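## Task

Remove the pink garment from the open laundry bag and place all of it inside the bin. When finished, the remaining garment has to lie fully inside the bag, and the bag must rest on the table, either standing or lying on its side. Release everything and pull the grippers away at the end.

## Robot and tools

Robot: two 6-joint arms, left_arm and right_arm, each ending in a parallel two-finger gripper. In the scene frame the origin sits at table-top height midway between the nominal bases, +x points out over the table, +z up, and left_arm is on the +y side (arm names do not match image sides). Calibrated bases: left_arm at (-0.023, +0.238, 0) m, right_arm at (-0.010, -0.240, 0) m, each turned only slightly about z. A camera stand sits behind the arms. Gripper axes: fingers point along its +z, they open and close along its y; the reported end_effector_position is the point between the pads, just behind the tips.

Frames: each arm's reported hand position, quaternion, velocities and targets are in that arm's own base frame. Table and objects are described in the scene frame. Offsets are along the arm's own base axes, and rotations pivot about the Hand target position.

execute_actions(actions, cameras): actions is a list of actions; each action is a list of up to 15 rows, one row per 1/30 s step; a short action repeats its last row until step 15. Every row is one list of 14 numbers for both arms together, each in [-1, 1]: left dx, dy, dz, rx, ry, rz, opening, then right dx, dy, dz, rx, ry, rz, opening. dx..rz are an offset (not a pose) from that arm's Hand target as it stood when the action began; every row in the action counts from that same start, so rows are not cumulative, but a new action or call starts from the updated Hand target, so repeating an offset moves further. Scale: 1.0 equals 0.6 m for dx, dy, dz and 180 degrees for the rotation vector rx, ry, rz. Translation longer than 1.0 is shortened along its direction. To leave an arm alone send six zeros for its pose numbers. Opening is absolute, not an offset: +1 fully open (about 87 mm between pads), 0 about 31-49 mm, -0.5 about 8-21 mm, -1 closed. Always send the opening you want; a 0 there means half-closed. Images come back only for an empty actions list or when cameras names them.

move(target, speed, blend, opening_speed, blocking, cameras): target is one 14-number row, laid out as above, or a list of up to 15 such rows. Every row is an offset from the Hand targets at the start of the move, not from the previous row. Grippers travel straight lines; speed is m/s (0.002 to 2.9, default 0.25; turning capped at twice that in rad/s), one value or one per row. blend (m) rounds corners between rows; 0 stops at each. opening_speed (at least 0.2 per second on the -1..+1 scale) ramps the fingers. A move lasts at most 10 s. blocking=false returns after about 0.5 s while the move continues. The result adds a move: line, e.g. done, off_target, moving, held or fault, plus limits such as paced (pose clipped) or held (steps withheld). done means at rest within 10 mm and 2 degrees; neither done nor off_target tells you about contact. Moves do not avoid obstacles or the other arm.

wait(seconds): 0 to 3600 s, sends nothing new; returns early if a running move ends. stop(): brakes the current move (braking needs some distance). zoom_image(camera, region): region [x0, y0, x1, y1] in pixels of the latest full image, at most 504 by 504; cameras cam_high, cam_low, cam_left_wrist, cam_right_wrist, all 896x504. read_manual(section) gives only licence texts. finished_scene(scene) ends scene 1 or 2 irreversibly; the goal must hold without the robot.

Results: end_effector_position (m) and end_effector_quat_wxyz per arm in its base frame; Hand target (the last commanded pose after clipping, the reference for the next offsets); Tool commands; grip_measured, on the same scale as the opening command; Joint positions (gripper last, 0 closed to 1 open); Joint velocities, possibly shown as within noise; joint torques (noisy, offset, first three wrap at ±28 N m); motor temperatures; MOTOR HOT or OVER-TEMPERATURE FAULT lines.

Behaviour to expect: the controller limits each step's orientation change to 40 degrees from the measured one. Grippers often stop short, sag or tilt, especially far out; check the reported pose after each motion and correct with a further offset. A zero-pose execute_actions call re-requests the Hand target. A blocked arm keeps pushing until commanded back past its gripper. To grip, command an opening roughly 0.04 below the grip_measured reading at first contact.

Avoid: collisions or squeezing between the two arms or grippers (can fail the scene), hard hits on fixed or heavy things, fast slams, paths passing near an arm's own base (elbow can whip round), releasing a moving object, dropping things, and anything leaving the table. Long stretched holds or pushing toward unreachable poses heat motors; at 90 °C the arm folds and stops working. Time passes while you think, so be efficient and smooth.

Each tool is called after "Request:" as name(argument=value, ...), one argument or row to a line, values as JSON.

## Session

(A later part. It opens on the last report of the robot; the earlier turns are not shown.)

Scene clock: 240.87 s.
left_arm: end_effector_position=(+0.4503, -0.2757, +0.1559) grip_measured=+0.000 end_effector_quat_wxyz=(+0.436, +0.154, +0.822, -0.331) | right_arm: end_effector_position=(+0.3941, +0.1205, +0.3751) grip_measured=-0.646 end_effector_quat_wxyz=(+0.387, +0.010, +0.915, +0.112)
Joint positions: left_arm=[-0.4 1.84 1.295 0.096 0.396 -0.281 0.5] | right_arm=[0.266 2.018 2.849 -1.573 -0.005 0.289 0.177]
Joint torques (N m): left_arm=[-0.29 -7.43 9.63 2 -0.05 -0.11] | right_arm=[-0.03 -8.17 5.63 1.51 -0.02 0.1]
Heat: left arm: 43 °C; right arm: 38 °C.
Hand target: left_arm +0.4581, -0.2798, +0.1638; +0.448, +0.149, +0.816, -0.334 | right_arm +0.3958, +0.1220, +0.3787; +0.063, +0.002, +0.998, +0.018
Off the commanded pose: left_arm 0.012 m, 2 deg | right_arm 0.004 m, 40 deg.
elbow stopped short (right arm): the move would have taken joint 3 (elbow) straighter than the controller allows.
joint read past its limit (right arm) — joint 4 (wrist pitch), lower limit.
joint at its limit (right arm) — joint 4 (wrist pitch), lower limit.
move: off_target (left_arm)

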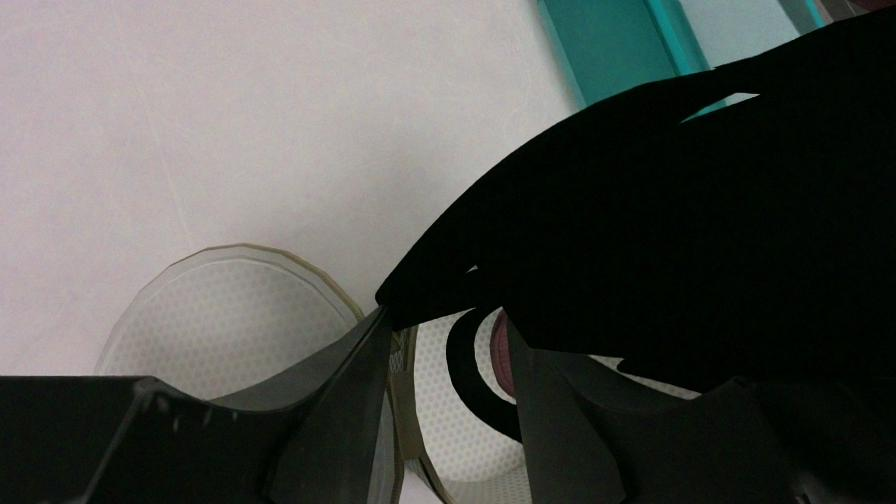

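Request:
move(
  target=[
    [0.010,0.016,0.015,0,0,0,0,0,0,0,0,0,0,-1],
    [0.010,0.016,0.015,0,0,0,-1,0,0,0,0,0,0,-1],
  ],
  speed=0.1,
  cameras=["cam_left_wrist","cam_low"],
)

Request:
zoom_image(
  camera="cam_low",
  region=[400, 130, 540, 270],
)

Scene clock: 246.73 s.
left_arm: end_effector_position=(+0.4609, -0.2687, +0.1691) grip_measured=-0.999 end_effector_quat_wxyz=(+0.448, +0.148, +0.818, -0.330) | right_arm: end_effector_position=(+0.3941, +0.1205, +0.3751) grip_measured=-0.646 end_effector_quat_wxyz=(+0.387, +0.010, +0.915, +0.112)
Joint positions: left_arm=[-0.379 1.841 1.333 0.082 0.399 -0.281 0] | right_arm=[0.266 2.018 2.849 -1.573 -0.005 0.289 0.177]
Joint torques (N m): left_arm=[0.23 -7.62 9.61 1.74 0.19 0.01] | right_arm=[-0.05 -8.17 5.63 1.51 -0.02 0.1]
Heat: left arm: 42 °C; right arm: 38 °C.
Hand target: left_arm +0.4640, -0.2703, +0.1727; +0.447, +0.149, +0.816, -0.334 | right_arm +0.3958, +0.1220, +0.3787; +0.063, +0.002, +0.998, +0.018
Off the commanded pose: left_arm 0.005 m, 0 deg | right_arm 0.004 m, 40 deg.
elbow stopped short (right arm): the move would have taken joint 3 (elbow) straighter than the controller allows.
joint read past its limit (right arm) — joint 4 (wrist pitch), lower limit.
joint at its limit (right arm) — joint 4 (wrist pitch), lower limit.
move: done
Images, in order (width x height): cam_low 896x504, cam_left_wrist 896x504.

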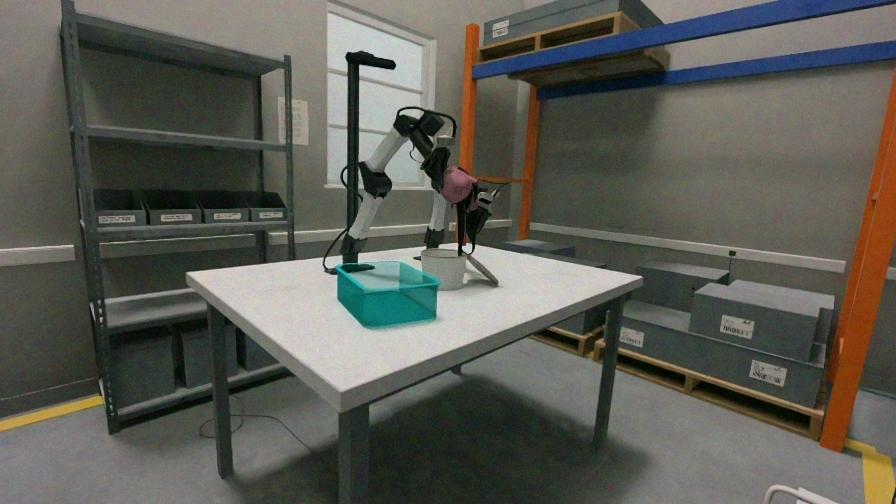

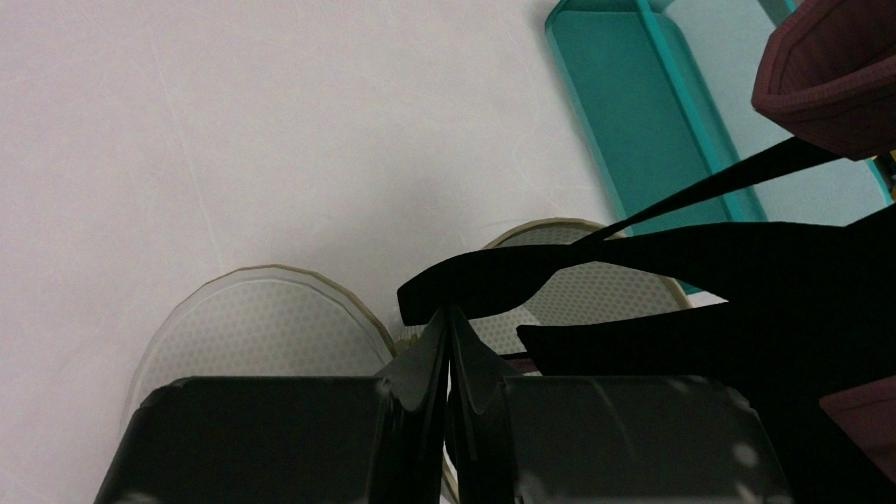

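Scaled by 3.600 from the camera's image (finer frame: 1280x720).

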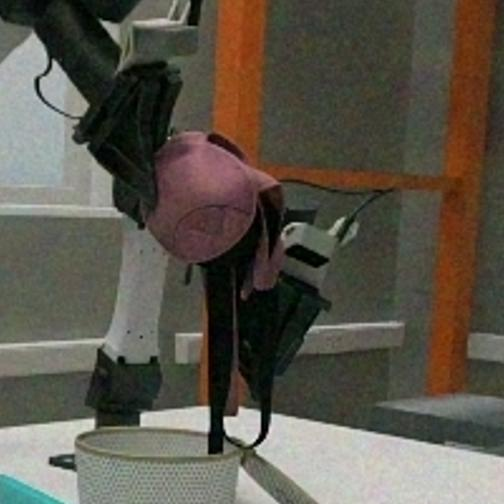

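Request:
move(
  target=[
    [0,0,0.0,0,0,0,0,0,0,0,0,0,0,-1],
    [0.024,-0.032,0.003,0,0,0,0,0,0,0,0,0,0,-1],
    [0.024,-0.032,0.003,0,0,0,-1,0,0,0,0,0,0,-1],
  ],
  speed=0.1,
  cameras=["cam_left_wrist","cam_low"],
)

Request:
zoom_image(
  camera="cam_low",
  region=[400, 130, 540, 270],
)

Scene clock: 253.87 s.
left_arm: end_effector_position=(+0.4743, -0.2872, +0.1713) grip_measured=-0.900 end_effector_quat_wxyz=(+0.447, +0.156, +0.815, -0.334) | right_arm: end_effector_position=(+0.3941, +0.1205, +0.3751) grip_measured=-0.646 end_effector_quat_wxyz=(+0.387, +0.010, +0.915, +0.112)
Joint positions: left_arm=[-0.403 1.914 1.436 0.056 0.393 -0.282 0.05] | right_arm=[0.266 2.018 2.849 -1.573 -0.005 0.289 0.177]
Joint torques (N m): left_arm=[-0.21 -8.16 9.74 1.74 -0.04 -0.11] | right_arm=[-0.03 -8.18 5.65 1.51 -0.03 0.1]
Heat: left arm: 42 °C; right arm: 38 °C.
Hand target: left_arm +0.4784, -0.2894, +0.1743; +0.447, +0.149, +0.816, -0.334 | right_arm +0.3958, +0.1220, +0.3787; +0.063, +0.002, +0.998, +0.018
Off the commanded pose: left_arm 0.006 m, 1 deg | right_arm 0.004 m, 40 deg.
elbow stopped short (right arm): the move would have taken joint 3 (elbow) straighter than the controller allows.
joint read past its limit (right arm) — joint 4 (wrist pitch), lower limit.
joint at its limit (right arm) — joint 4 (wrist pitch), lower limit.
move: done
Images, in order (width x height): cam_low 896x504, cam_left_wrist 896x504.

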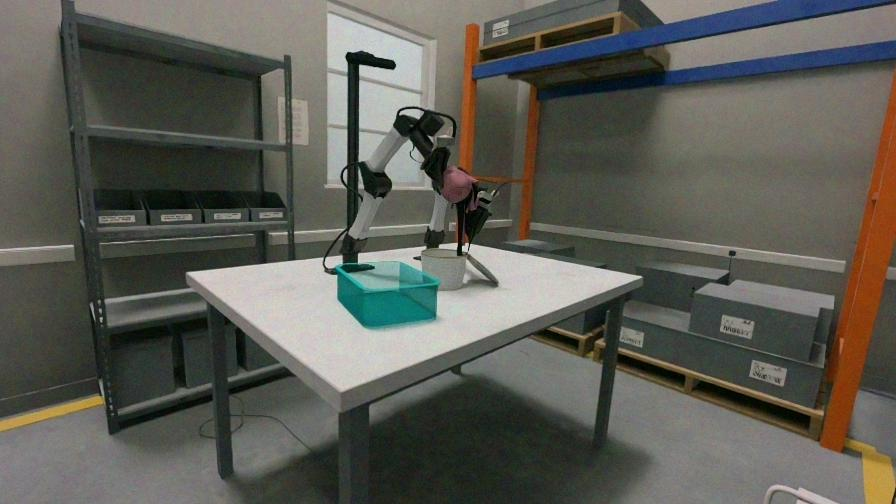

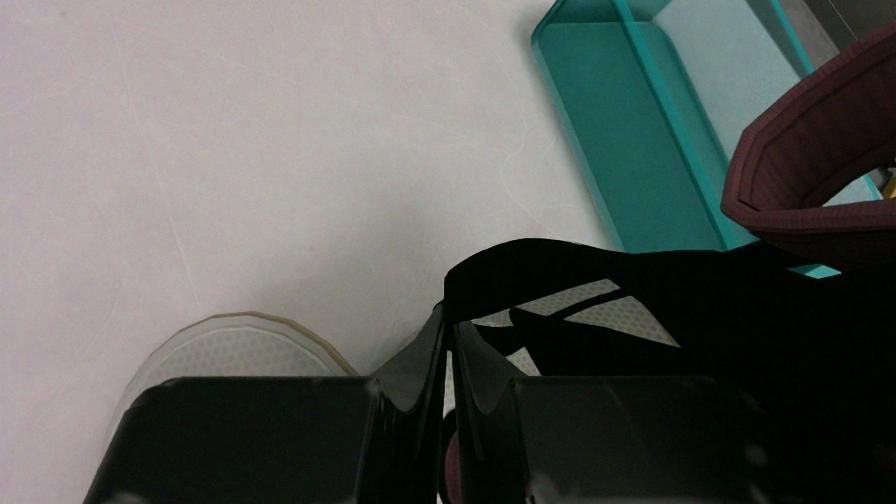

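Scaled by 3.600 from the camera's image (finer frame: 1280x720).

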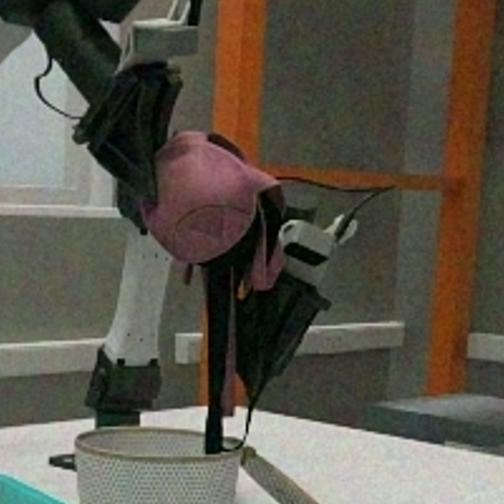

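Request:
move(
  target=[-0.06,0.15,0.06,0,0,0,-1,0,0,0,0,0,0,-1],
  speed=0.08,
  cameras=["all"],
)

Request:
zoom_image(
  camera="cam_low",
  region=[400, 130, 540, 270],
)

Scene clock: 260.03 s.
left_arm: end_effector_position=(+0.4482, -0.2015, +0.2009) grip_measured=-0.900 end_effector_quat_wxyz=(+0.441, +0.141, +0.821, -0.333) | right_arm: end_effector_position=(+0.3941, +0.1205, +0.3751) grip_measured=-0.646 end_effector_quat_wxyz=(+0.387, +0.010, +0.915, +0.112)
Joint positions: left_arm=[-0.221 1.704 1.312 -0.08 0.543 -0.218 0.05] | right_arm=[0.266 2.018 2.849 -1.573 -0.005 0.289 0.177]
Joint torques (N m): left_arm=[0.34 -9.74 6.71 1.68 0.22 0.15] | right_arm=[-0.06 -8.2 5.65 1.51 -0.02 0.1]
Motor temperatures (°C): left_arm=[21 33 37 42 19 20 20] | right_arm=[19 37 36 28 21 23 22]
Heat: left arm: 42 °C; right arm: 37 °C.
Hand target: left_arm +0.4425, -0.1994, +0.2104; +0.447, +0.149, +0.816, -0.334 | right_arm +0.3958, +0.1220, +0.3787; +0.063, +0.002, +0.998, +0.018
Off the commanded pose: left_arm 0.011 m, 1 deg | right_arm 0.004 m, 40 deg.
elbow stopped short (right arm): the move would have taken joint 3 (elbow) straighter than the controller allows.
joint read past its limit (right arm) — joint 4 (wrist pitch), lower limit.
joint at its limit (right arm) — joint 4 (wrist pitch), lower limit.
move: off_target (left_arm)

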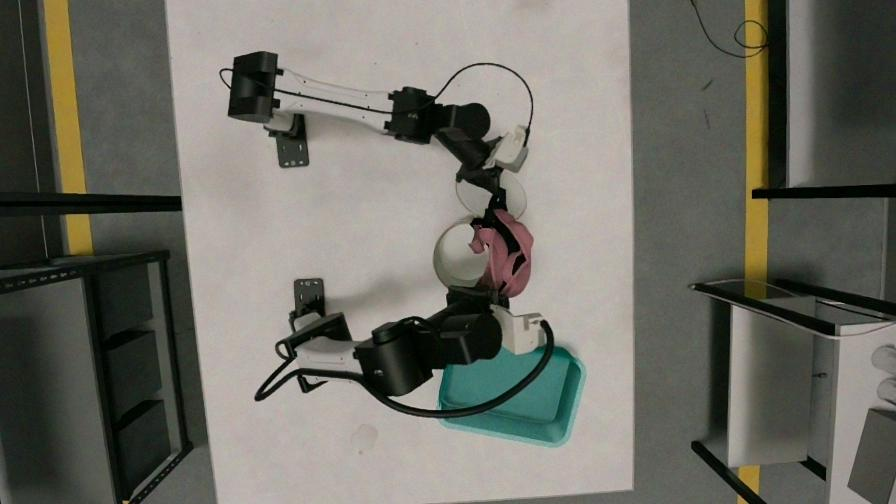

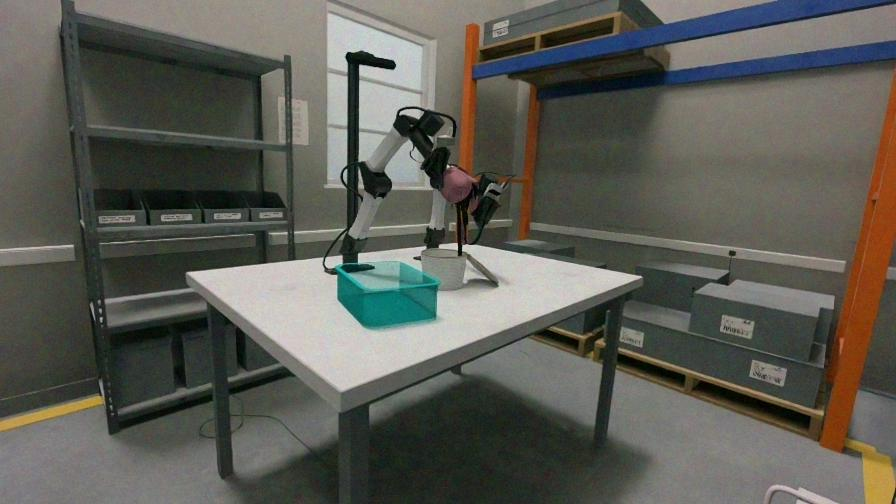

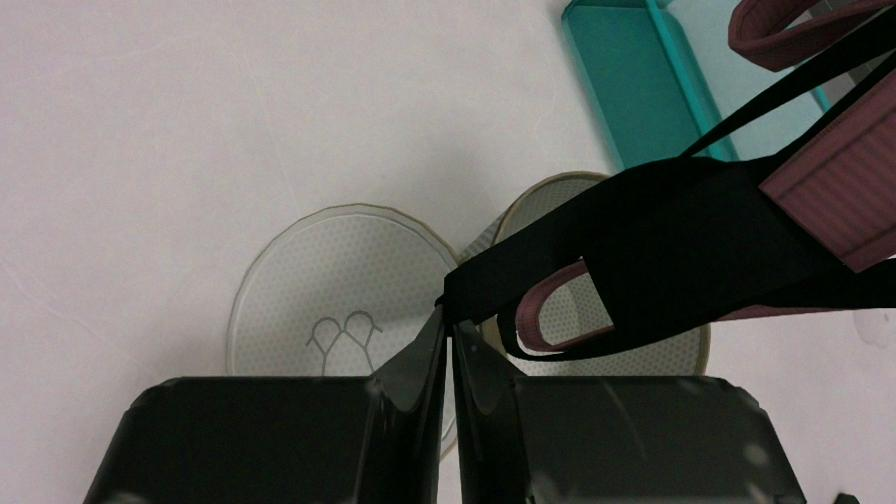

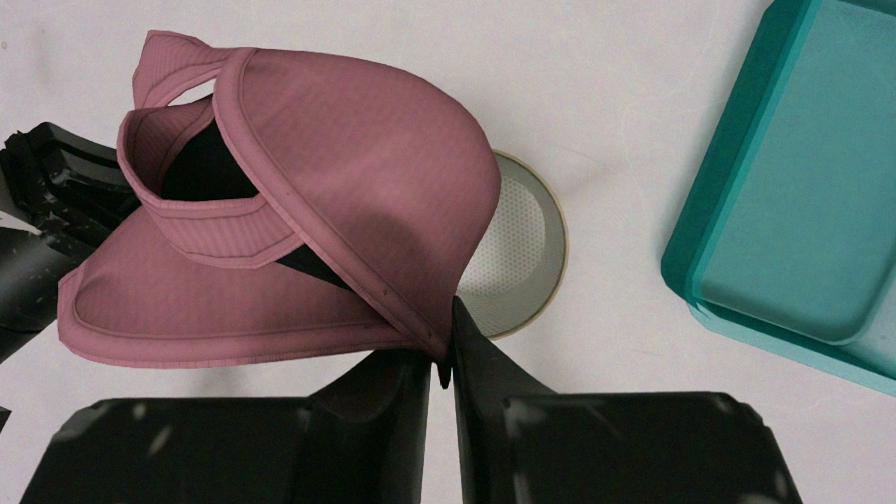

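Scaled by 3.600 from the camera's image (finer frame: 1280x720).

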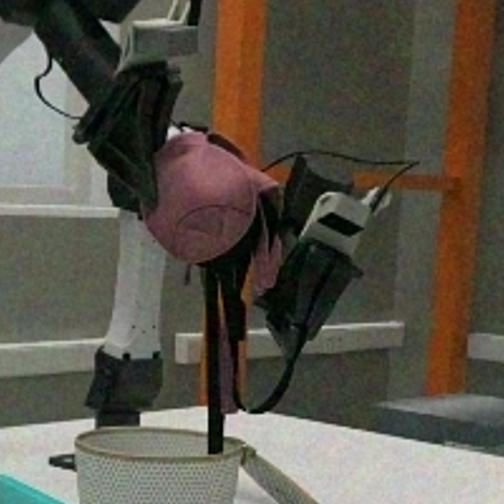

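Request:
move(
  target=[-0.08,0.17,0.0,0,0,0,-1,0,0,0,0,0,0,-1],
  speed=0.08,
  cameras=["all"],
)

Request:
zoom_image(
  camera="cam_low",
  region=[400, 130, 540, 270],
)

Scene clock: 265.33 s.
left_arm: end_effector_position=(+0.3990, -0.0986, +0.2039) grip_measured=-0.900 end_effector_quat_wxyz=(+0.441, +0.142, +0.821, -0.335) | right_arm: end_effector_position=(+0.3933, +0.1210, +0.3747) grip_measured=-0.711 end_effector_quat_wxyz=(+0.385, +0.010, +0.916, +0.114)
Joint positions: left_arm=[0.071 1.5 1.142 -0.231 0.801 -0.03 0.05] | right_arm=[0.266 2.018 2.849 -1.576 -0.008 0.292 0.144]
Joint torques (N m): left_arm=[0.51 -7.5 6.8 1.56 0.34 0.13] | right_arm=[-0.17 -8.21 5.5 1.5 -0.02 0.12]
Heat: left arm: 41 °C; right arm: 37 °C.
Hand target: left_arm +0.3944, -0.0975, +0.2104; +0.447, +0.149, +0.816, -0.334 | right_arm +0.3958, +0.1220, +0.3787; +0.063, +0.002, +0.998, +0.019
Off the commanded pose: left_arm 0.008 m, 1 deg | right_arm 0.005 m, 40 deg.
elbow stopped short (right arm): the move would have taken joint 3 (elbow) straighter than the controller allows.
joint read past its limit (right arm) — joint 4 (wrist pitch), lower limit.
joint at its limit (right arm) — joint 4 (wrist pitch), lower limit.
move: done

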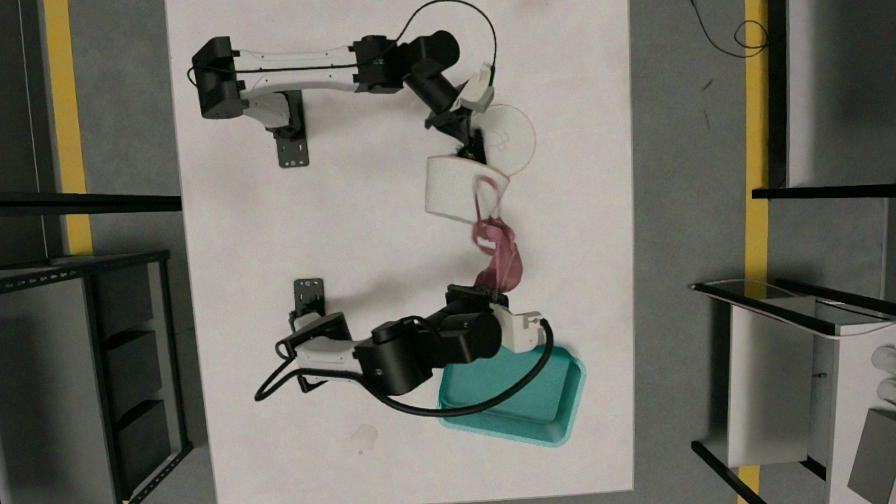

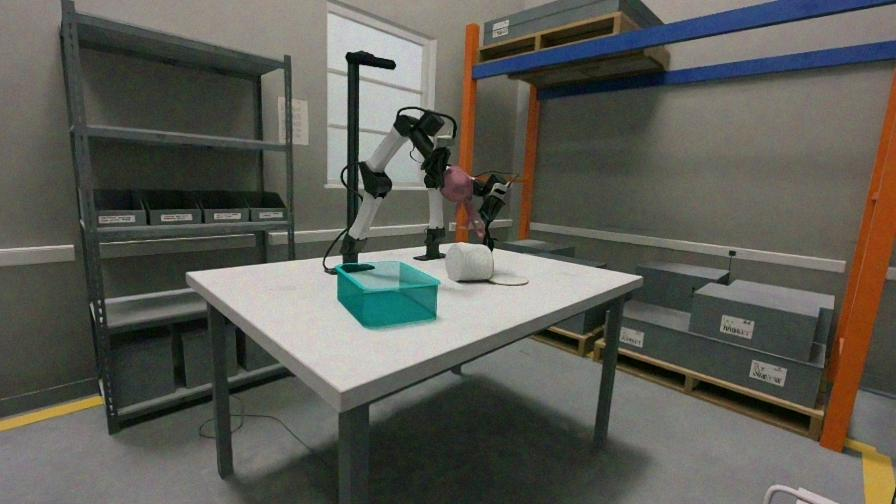

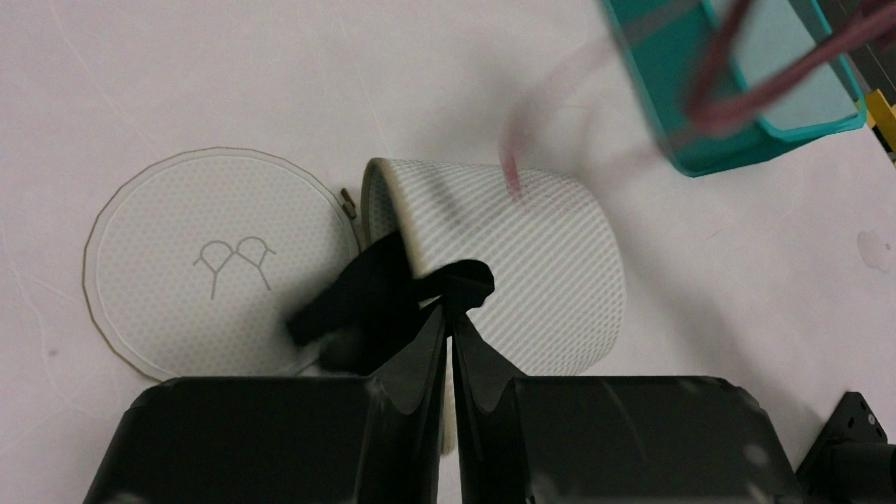

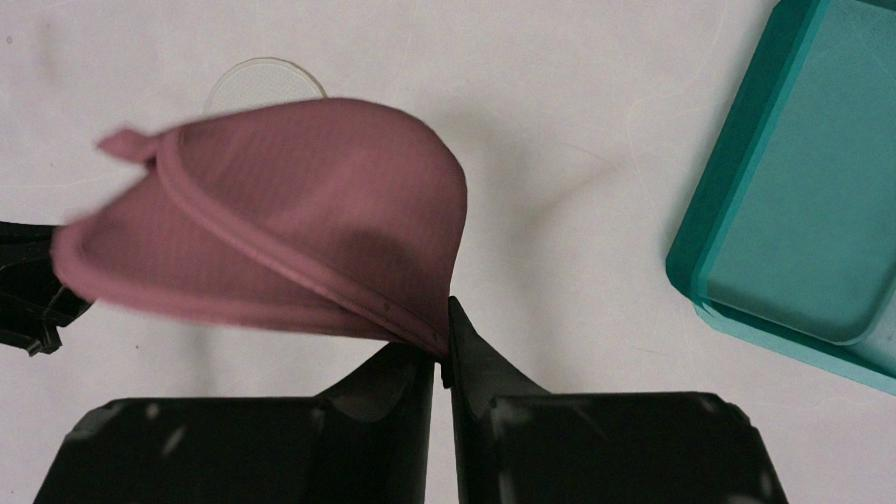

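Scaled by 3.600 from the camera's image (finer frame: 1280x720).

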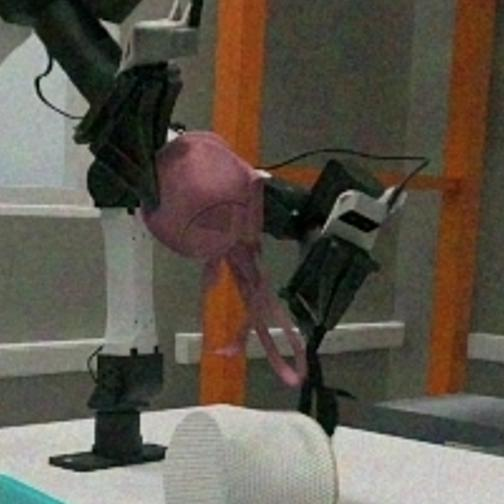

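Request:
move(
  target=[
    [0,0,0,0,0,0,-1,0.15,-0.43,-0.03,0,0,0,-1],
    [0,0,0,0,0,0,-1,0.16,-0.43,-0.32,0,0,0,-1],
  ],
  speed=0.25,
  blend=[0.03,0],
  cameras=["all"],
)

Request:
zoom_image(
  camera="cam_low",
  region=[320, 160, 540, 340],
)

Scene clock: 272.87 s.
left_arm: end_effector_position=(+0.3989, -0.0986, +0.2038) grip_measured=-0.900 end_effector_quat_wxyz=(+0.441, +0.142, +0.821, -0.335) | right_arm: end_effector_position=(+0.4920, -0.1355, +0.1838) grip_measured=-0.711 end_effector_quat_wxyz=(+0.238, +0.009, +0.971, -0.019)
Joint positions: left_arm=[0.071 1.5 1.142 -0.232 0.801 -0.03 0.05] | right_arm=[-0.28 2.47 2.849 -1.475 -0.089 -0.241 0.144]
Joint torques (N m): left_arm=[0.49 -7.45 6.78 1.55 0.33 0.15] | right_arm=[0.65 -13.59 7.19 0.94 0.21 -0.1]
Heat: left arm: 41 °C; right arm: 38 °C.
Hand target: left_arm +0.3944, -0.0975, +0.2104; +0.447, +0.149, +0.816, -0.334 | right_arm +0.4918, -0.1361, +0.1868; +0.063, +0.002, +0.998, +0.018
Off the commanded pose: left_arm 0.008 m, 1 deg | right_arm 0.003 m, 21 deg.
elbow stopped short (right arm): the move would have taken joint 3 (elbow) straighter than the controller allows.
move: off_target (right_arm); limits=paced

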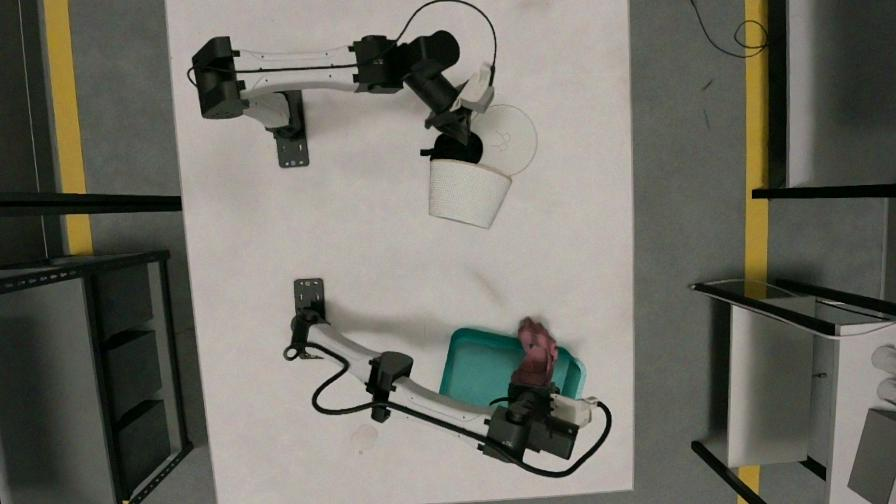

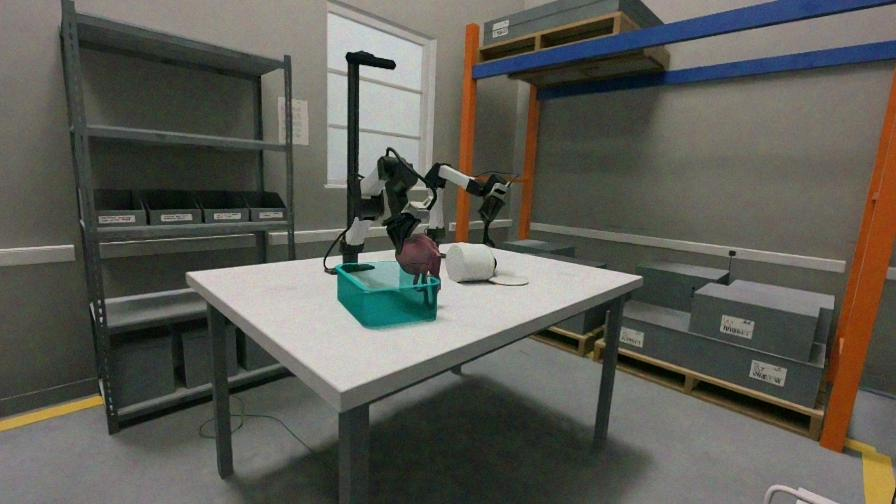

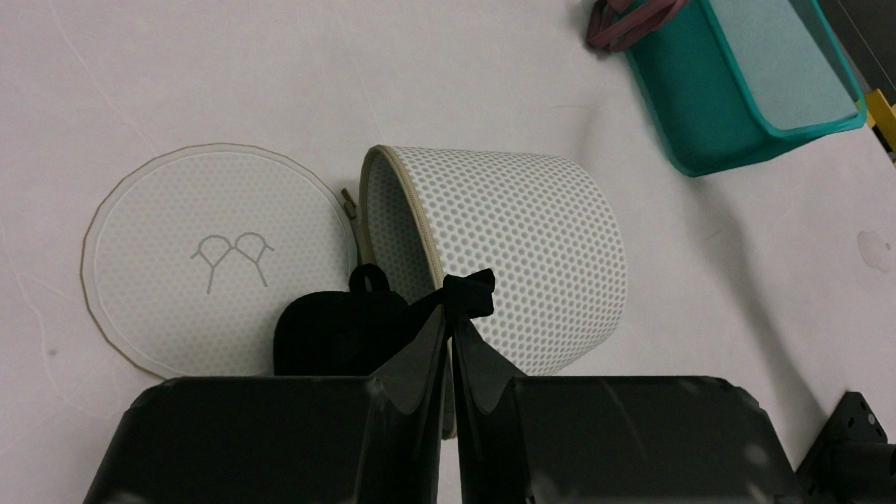

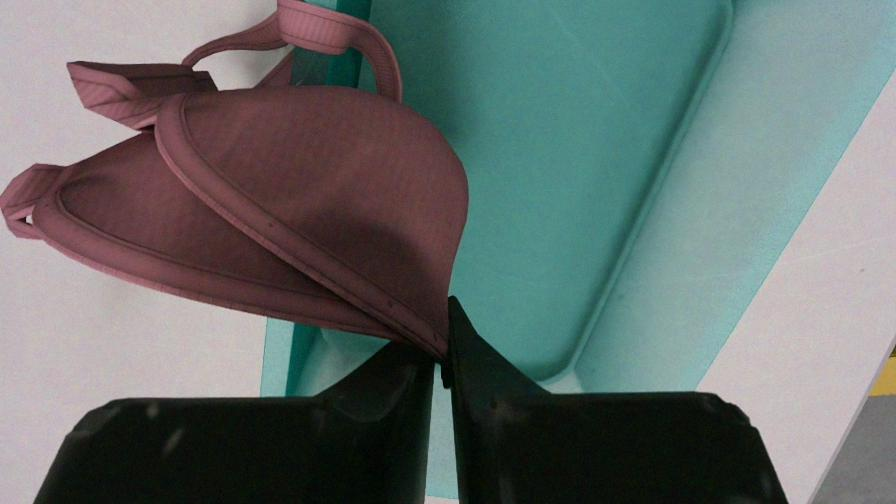

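Scaled by 2.291 from the camera's image (finer frame: 1280x720).

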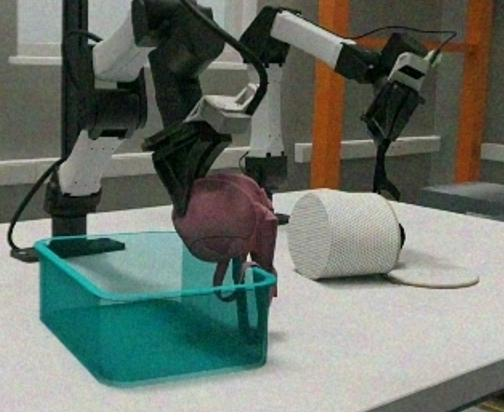

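Request:
move(
  target=[
    [0,0,0,0,0,0,-1,0,0,0.16,0,0,0,-1],
    [0,0,0,0,0,0,-1,-0.06,-0.125,0.16,0,0,0,-1],
    [0,0,0,0,0,0,-1,-0.06,-0.125,-0.04,0,0,0,-1],
  ],
  speed=0.2,
  blend=[0.02,0.02,0],
  cameras=["cam_high","cam_right_wrist","cam_low"],
)

Request:
zoom_image(
  camera="cam_low",
  region=[320, 160, 540, 340],
)

Scene clock: 280.27 s.
left_arm: end_effector_position=(+0.3989, -0.0986, +0.2038) grip_measured=-0.900 end_effector_quat_wxyz=(+0.441, +0.142, +0.821, -0.335) | right_arm: end_effector_position=(+0.4558, -0.2118, +0.1603) grip_measured=-0.711 end_effector_quat_wxyz=(+0.192, +0.006, +0.981, -0.036)
Joint positions: left_arm=[0.071 1.5 1.142 -0.232 0.801 -0.03 0.05] | right_arm=[-0.435 2.512 2.849 -1.525 -0.092 -0.404 0.144]
Joint torques (N m): left_arm=[0.5 -7.43 6.8 1.54 0.34 0.15] | right_arm=[0.66 -13.39 7.36 0.77 0.1 -0.16]
Motor temperatures (°C): left_arm=[21 34 35 41 19 20 21] | right_arm=[19 43 36 28 21 23 22]
Heat: left arm: 41 °C; right arm: 43 °C.
Hand target: left_arm +0.3944, -0.0975, +0.2104; +0.447, +0.149, +0.816, -0.334 | right_arm +0.4558, -0.2110, +0.1628; +0.063, +0.002, +0.998, +0.019
Off the commanded pose: left_arm 0.008 m, 1 deg | right_arm 0.003 m, 16 deg.
elbow stopped short (right arm): the move would have taken joint 3 (elbow) straighter than the controller allows.
move: off_target (right_arm)
Images, in order (width x height): cam_high 896x504, cam_low 896x504, cam_right_wrist 896x504.

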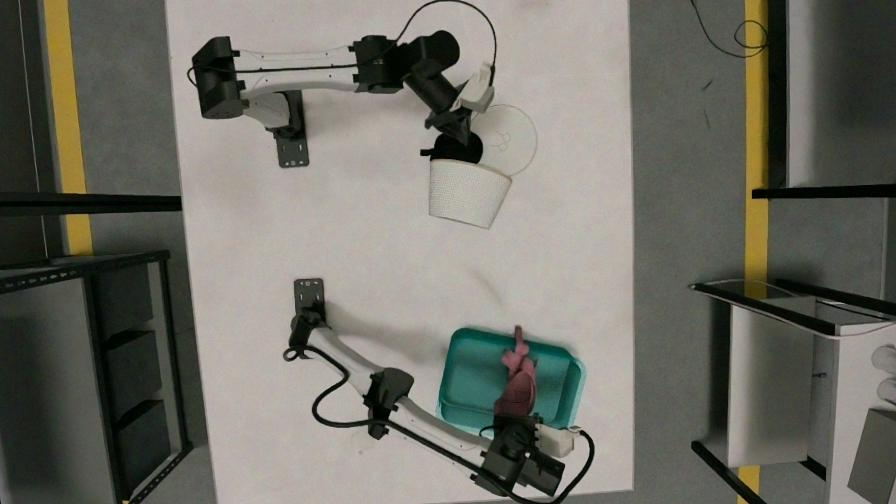

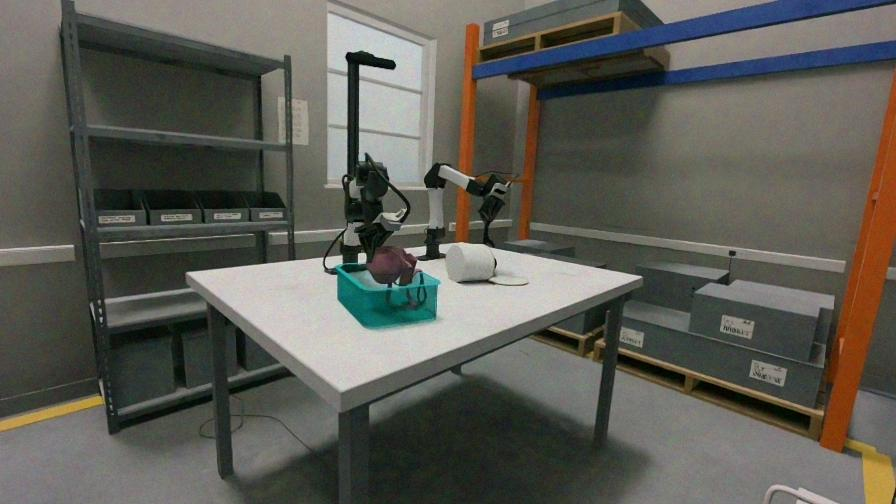

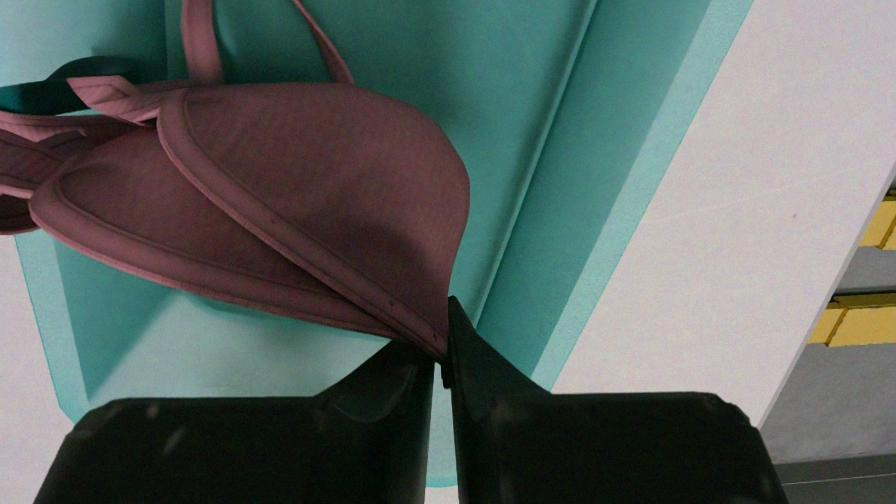

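Scaled by 2.291 from the camera's image (finer frame: 1280x720).

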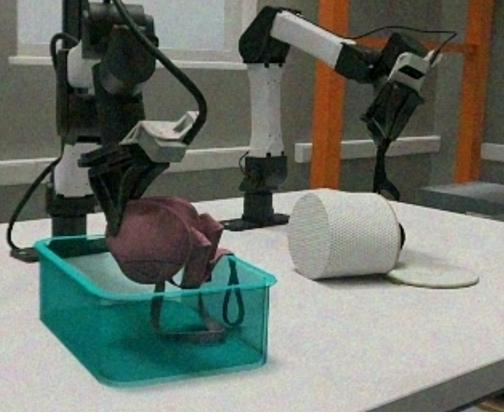

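Request:
move(
  target=[
    [0,0,0,0,0,0,-1,0,0,0.18,0,0,0,-1],
    [0,0,0,0,0,0,-1,-0.02,-0.065,0.2,0,0,0,-1],
    [0,0,0,0,0,0,-1,-0.02,-0.05,-0.04,0,0,0,-1],
  ],
  speed=[0.2,0.1,0.15],
  cameras=["cam_high","cam_right_wrist","cam_low"],
)

Request:
zoom_image(
  camera="cam_low",
  region=[320, 160, 540, 340],
)

Request:
zoom_image(
  camera="cam_high",
  region=[410, 300, 630, 480],
)

Scene clock: 294.93 s.
left_arm: end_effector_position=(+0.3989, -0.0986, +0.2038) grip_measured=-0.900 end_effector_quat_wxyz=(+0.441, +0.142, +0.821, -0.335) | right_arm: end_effector_position=(+0.4428, -0.2436, +0.1413) grip_measured=-0.711 end_effector_quat_wxyz=(+0.172, +0.003, +0.984, -0.039)
Joint positions: left_arm=[0.071 1.5 1.142 -0.232 0.801 -0.03 0.05] | right_arm=[-0.497 2.551 2.849 -1.525 -0.092 -0.475 0.144]
Joint torques (N m): left_arm=[0.46 -7.45 6.78 1.55 0.33 0.16] | right_arm=[0.84 -12.93 7.27 0.69 0.04 -0.05]
Heat: left arm: 41 °C; right arm: 45 °C.
Hand target: left_arm +0.3944, -0.0975, +0.2104; +0.447, +0.149, +0.816, -0.334 | right_arm +0.4438, -0.2409, +0.1387; +0.063, +0.002, +0.998, +0.019
Off the commanded pose: left_arm 0.008 m, 1 deg | right_arm 0.004 m, 14 deg.
elbow stopped short (right arm): the move would have taken joint 3 (elbow) straighter than the controller allows.
move: off_target (right_arm)
Images, in order (width x height): cam_high 896x504, cam_low 896x504, cam_right_wrist 896x504.

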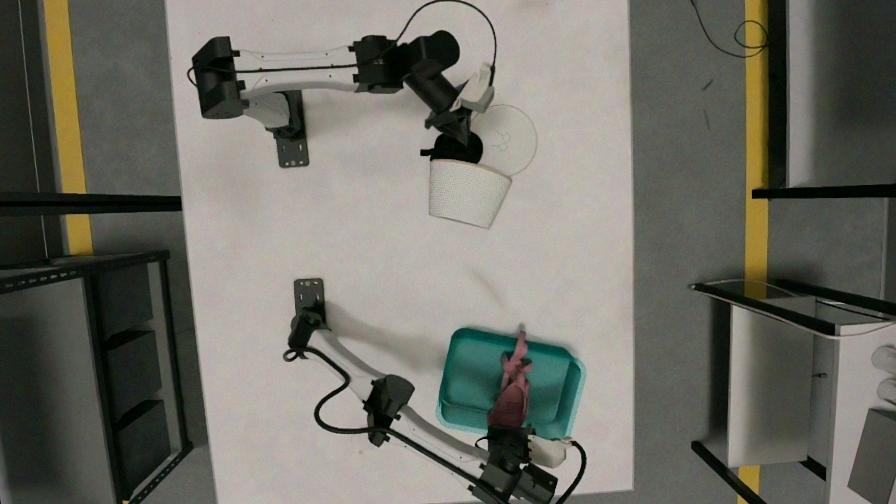

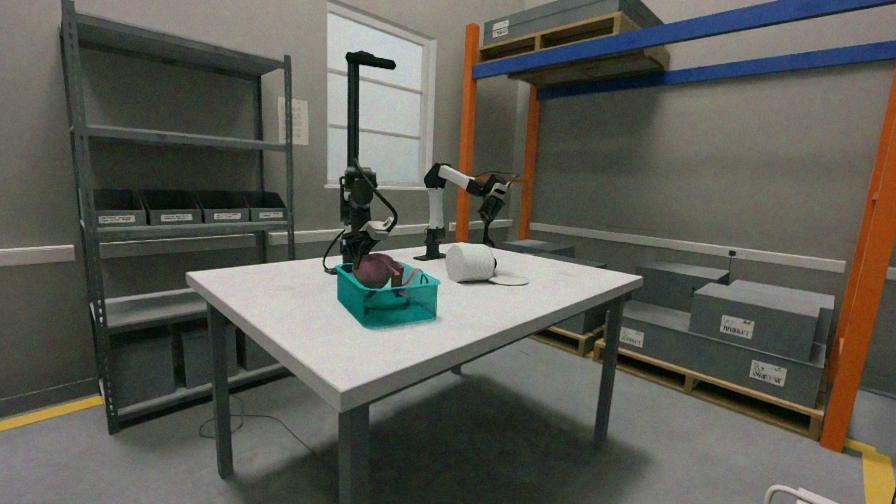

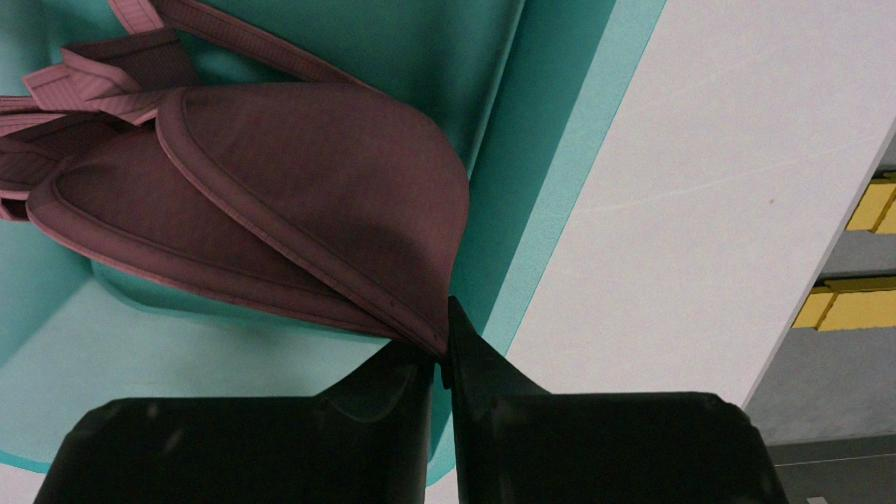

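Scaled by 2.291 from the camera's image (finer frame: 1280x720).

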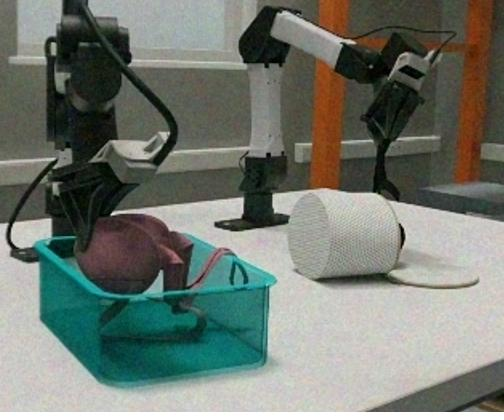

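Scaled by 2.291 from the camera's image (finer frame: 1280x720).

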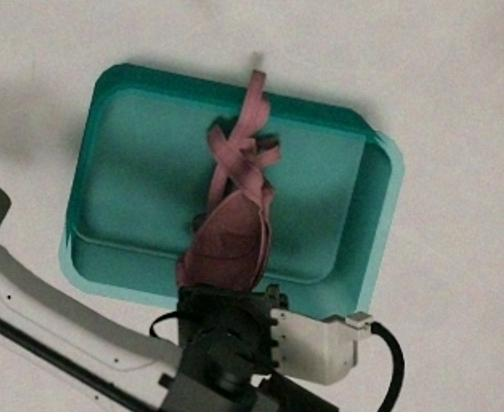

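Request:
move(
  target=[
    [0,0,0,0,0,0,-1,0,0.03,0.42,0,0,0,-1],
    [0,0,0,0,0,0,-1,0,-0.01,0.42,0,0,0,-1],
    [0,0,0,0,0,0,-1,0,-0.005,0.03,0,0,0,-1],
  ],
  speed=[0.3,0.08,0.22],
  cameras=["cam_high","cam_low"],
)

Request:
zoom_image(
  camera="cam_low",
  region=[320, 160, 540, 340],
)

Request:
zoom_image(
  camera="cam_high",
  region=[410, 300, 630, 480],
)

Scene clock: 311.10 s.
left_arm: end_effector_position=(+0.3989, -0.0986, +0.2038) grip_measured=-0.900 end_effector_quat_wxyz=(+0.441, +0.142, +0.821, -0.335) | right_arm: end_effector_position=(+0.4436, -0.2455, +0.1636) grip_measured=-0.711 end_effector_quat_wxyz=(+0.197, +0.004, +0.979, -0.053)
Joint positions: left_arm=[0.071 1.5 1.142 -0.232 0.801 -0.03 0.05] | right_arm=[-0.5 2.509 2.853 -1.514 -0.092 -0.473 0.144]
Joint torques (N m): left_arm=[0.5 -7.42 6.82 1.54 0.34 0.15] | right_arm=[0.61 -12.88 6.79 0.78 0.05 -0.1]
Heat: left arm: 40 °C; right arm: 47 °C.
Hand target: left_arm +0.3944, -0.0975, +0.2104; +0.447, +0.149, +0.816, -0.334 | right_arm +0.4437, -0.2441, +0.1611; +0.071, +0.002, +0.997, +0.014 (not the last commanded pose)
Off the commanded pose: left_arm 0.008 m, 1 deg | right_arm 0.007 m, 18 deg; orientation clipped.
elbow stopped short (right arm): the move would have taken joint 3 (elbow) straighter than the controller allows.
move: off_target (right_arm; path cut at 10 s); path passed 2 of 3 targets; limits=paced

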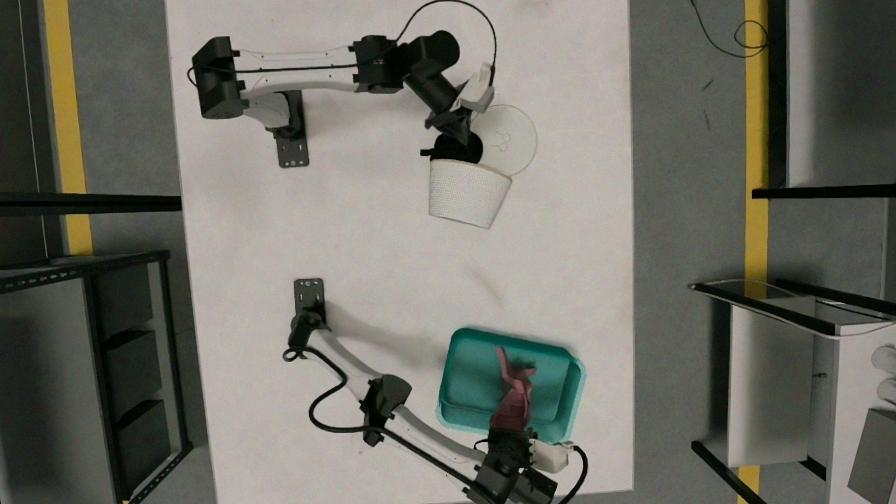

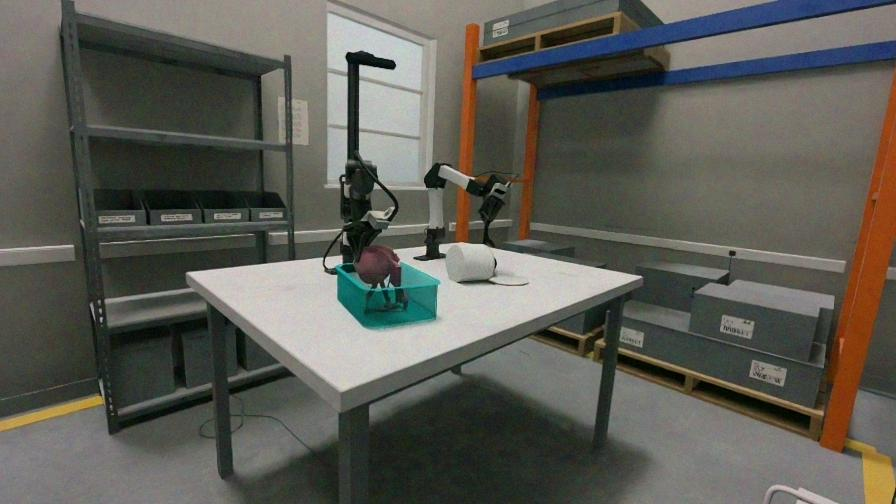

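Scaled by 2.291 from the camera's image (finer frame: 1280x720).

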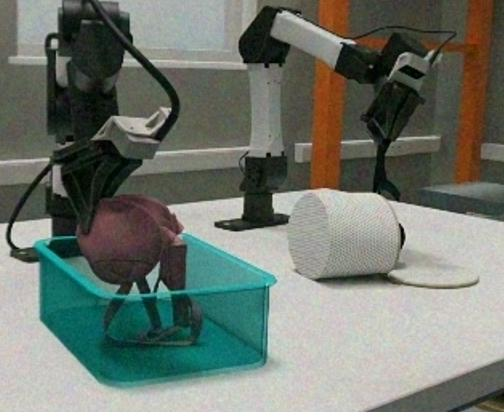

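Scaled by 2.291 from the camera's image (finer frame: 1280x720).

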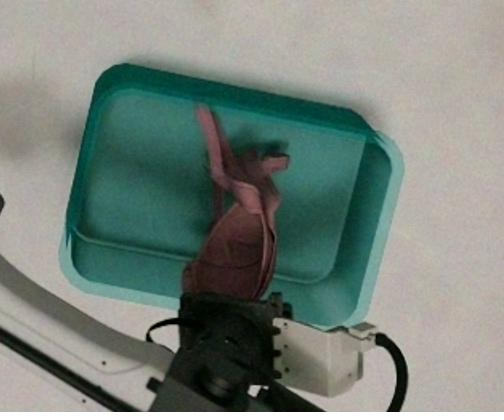

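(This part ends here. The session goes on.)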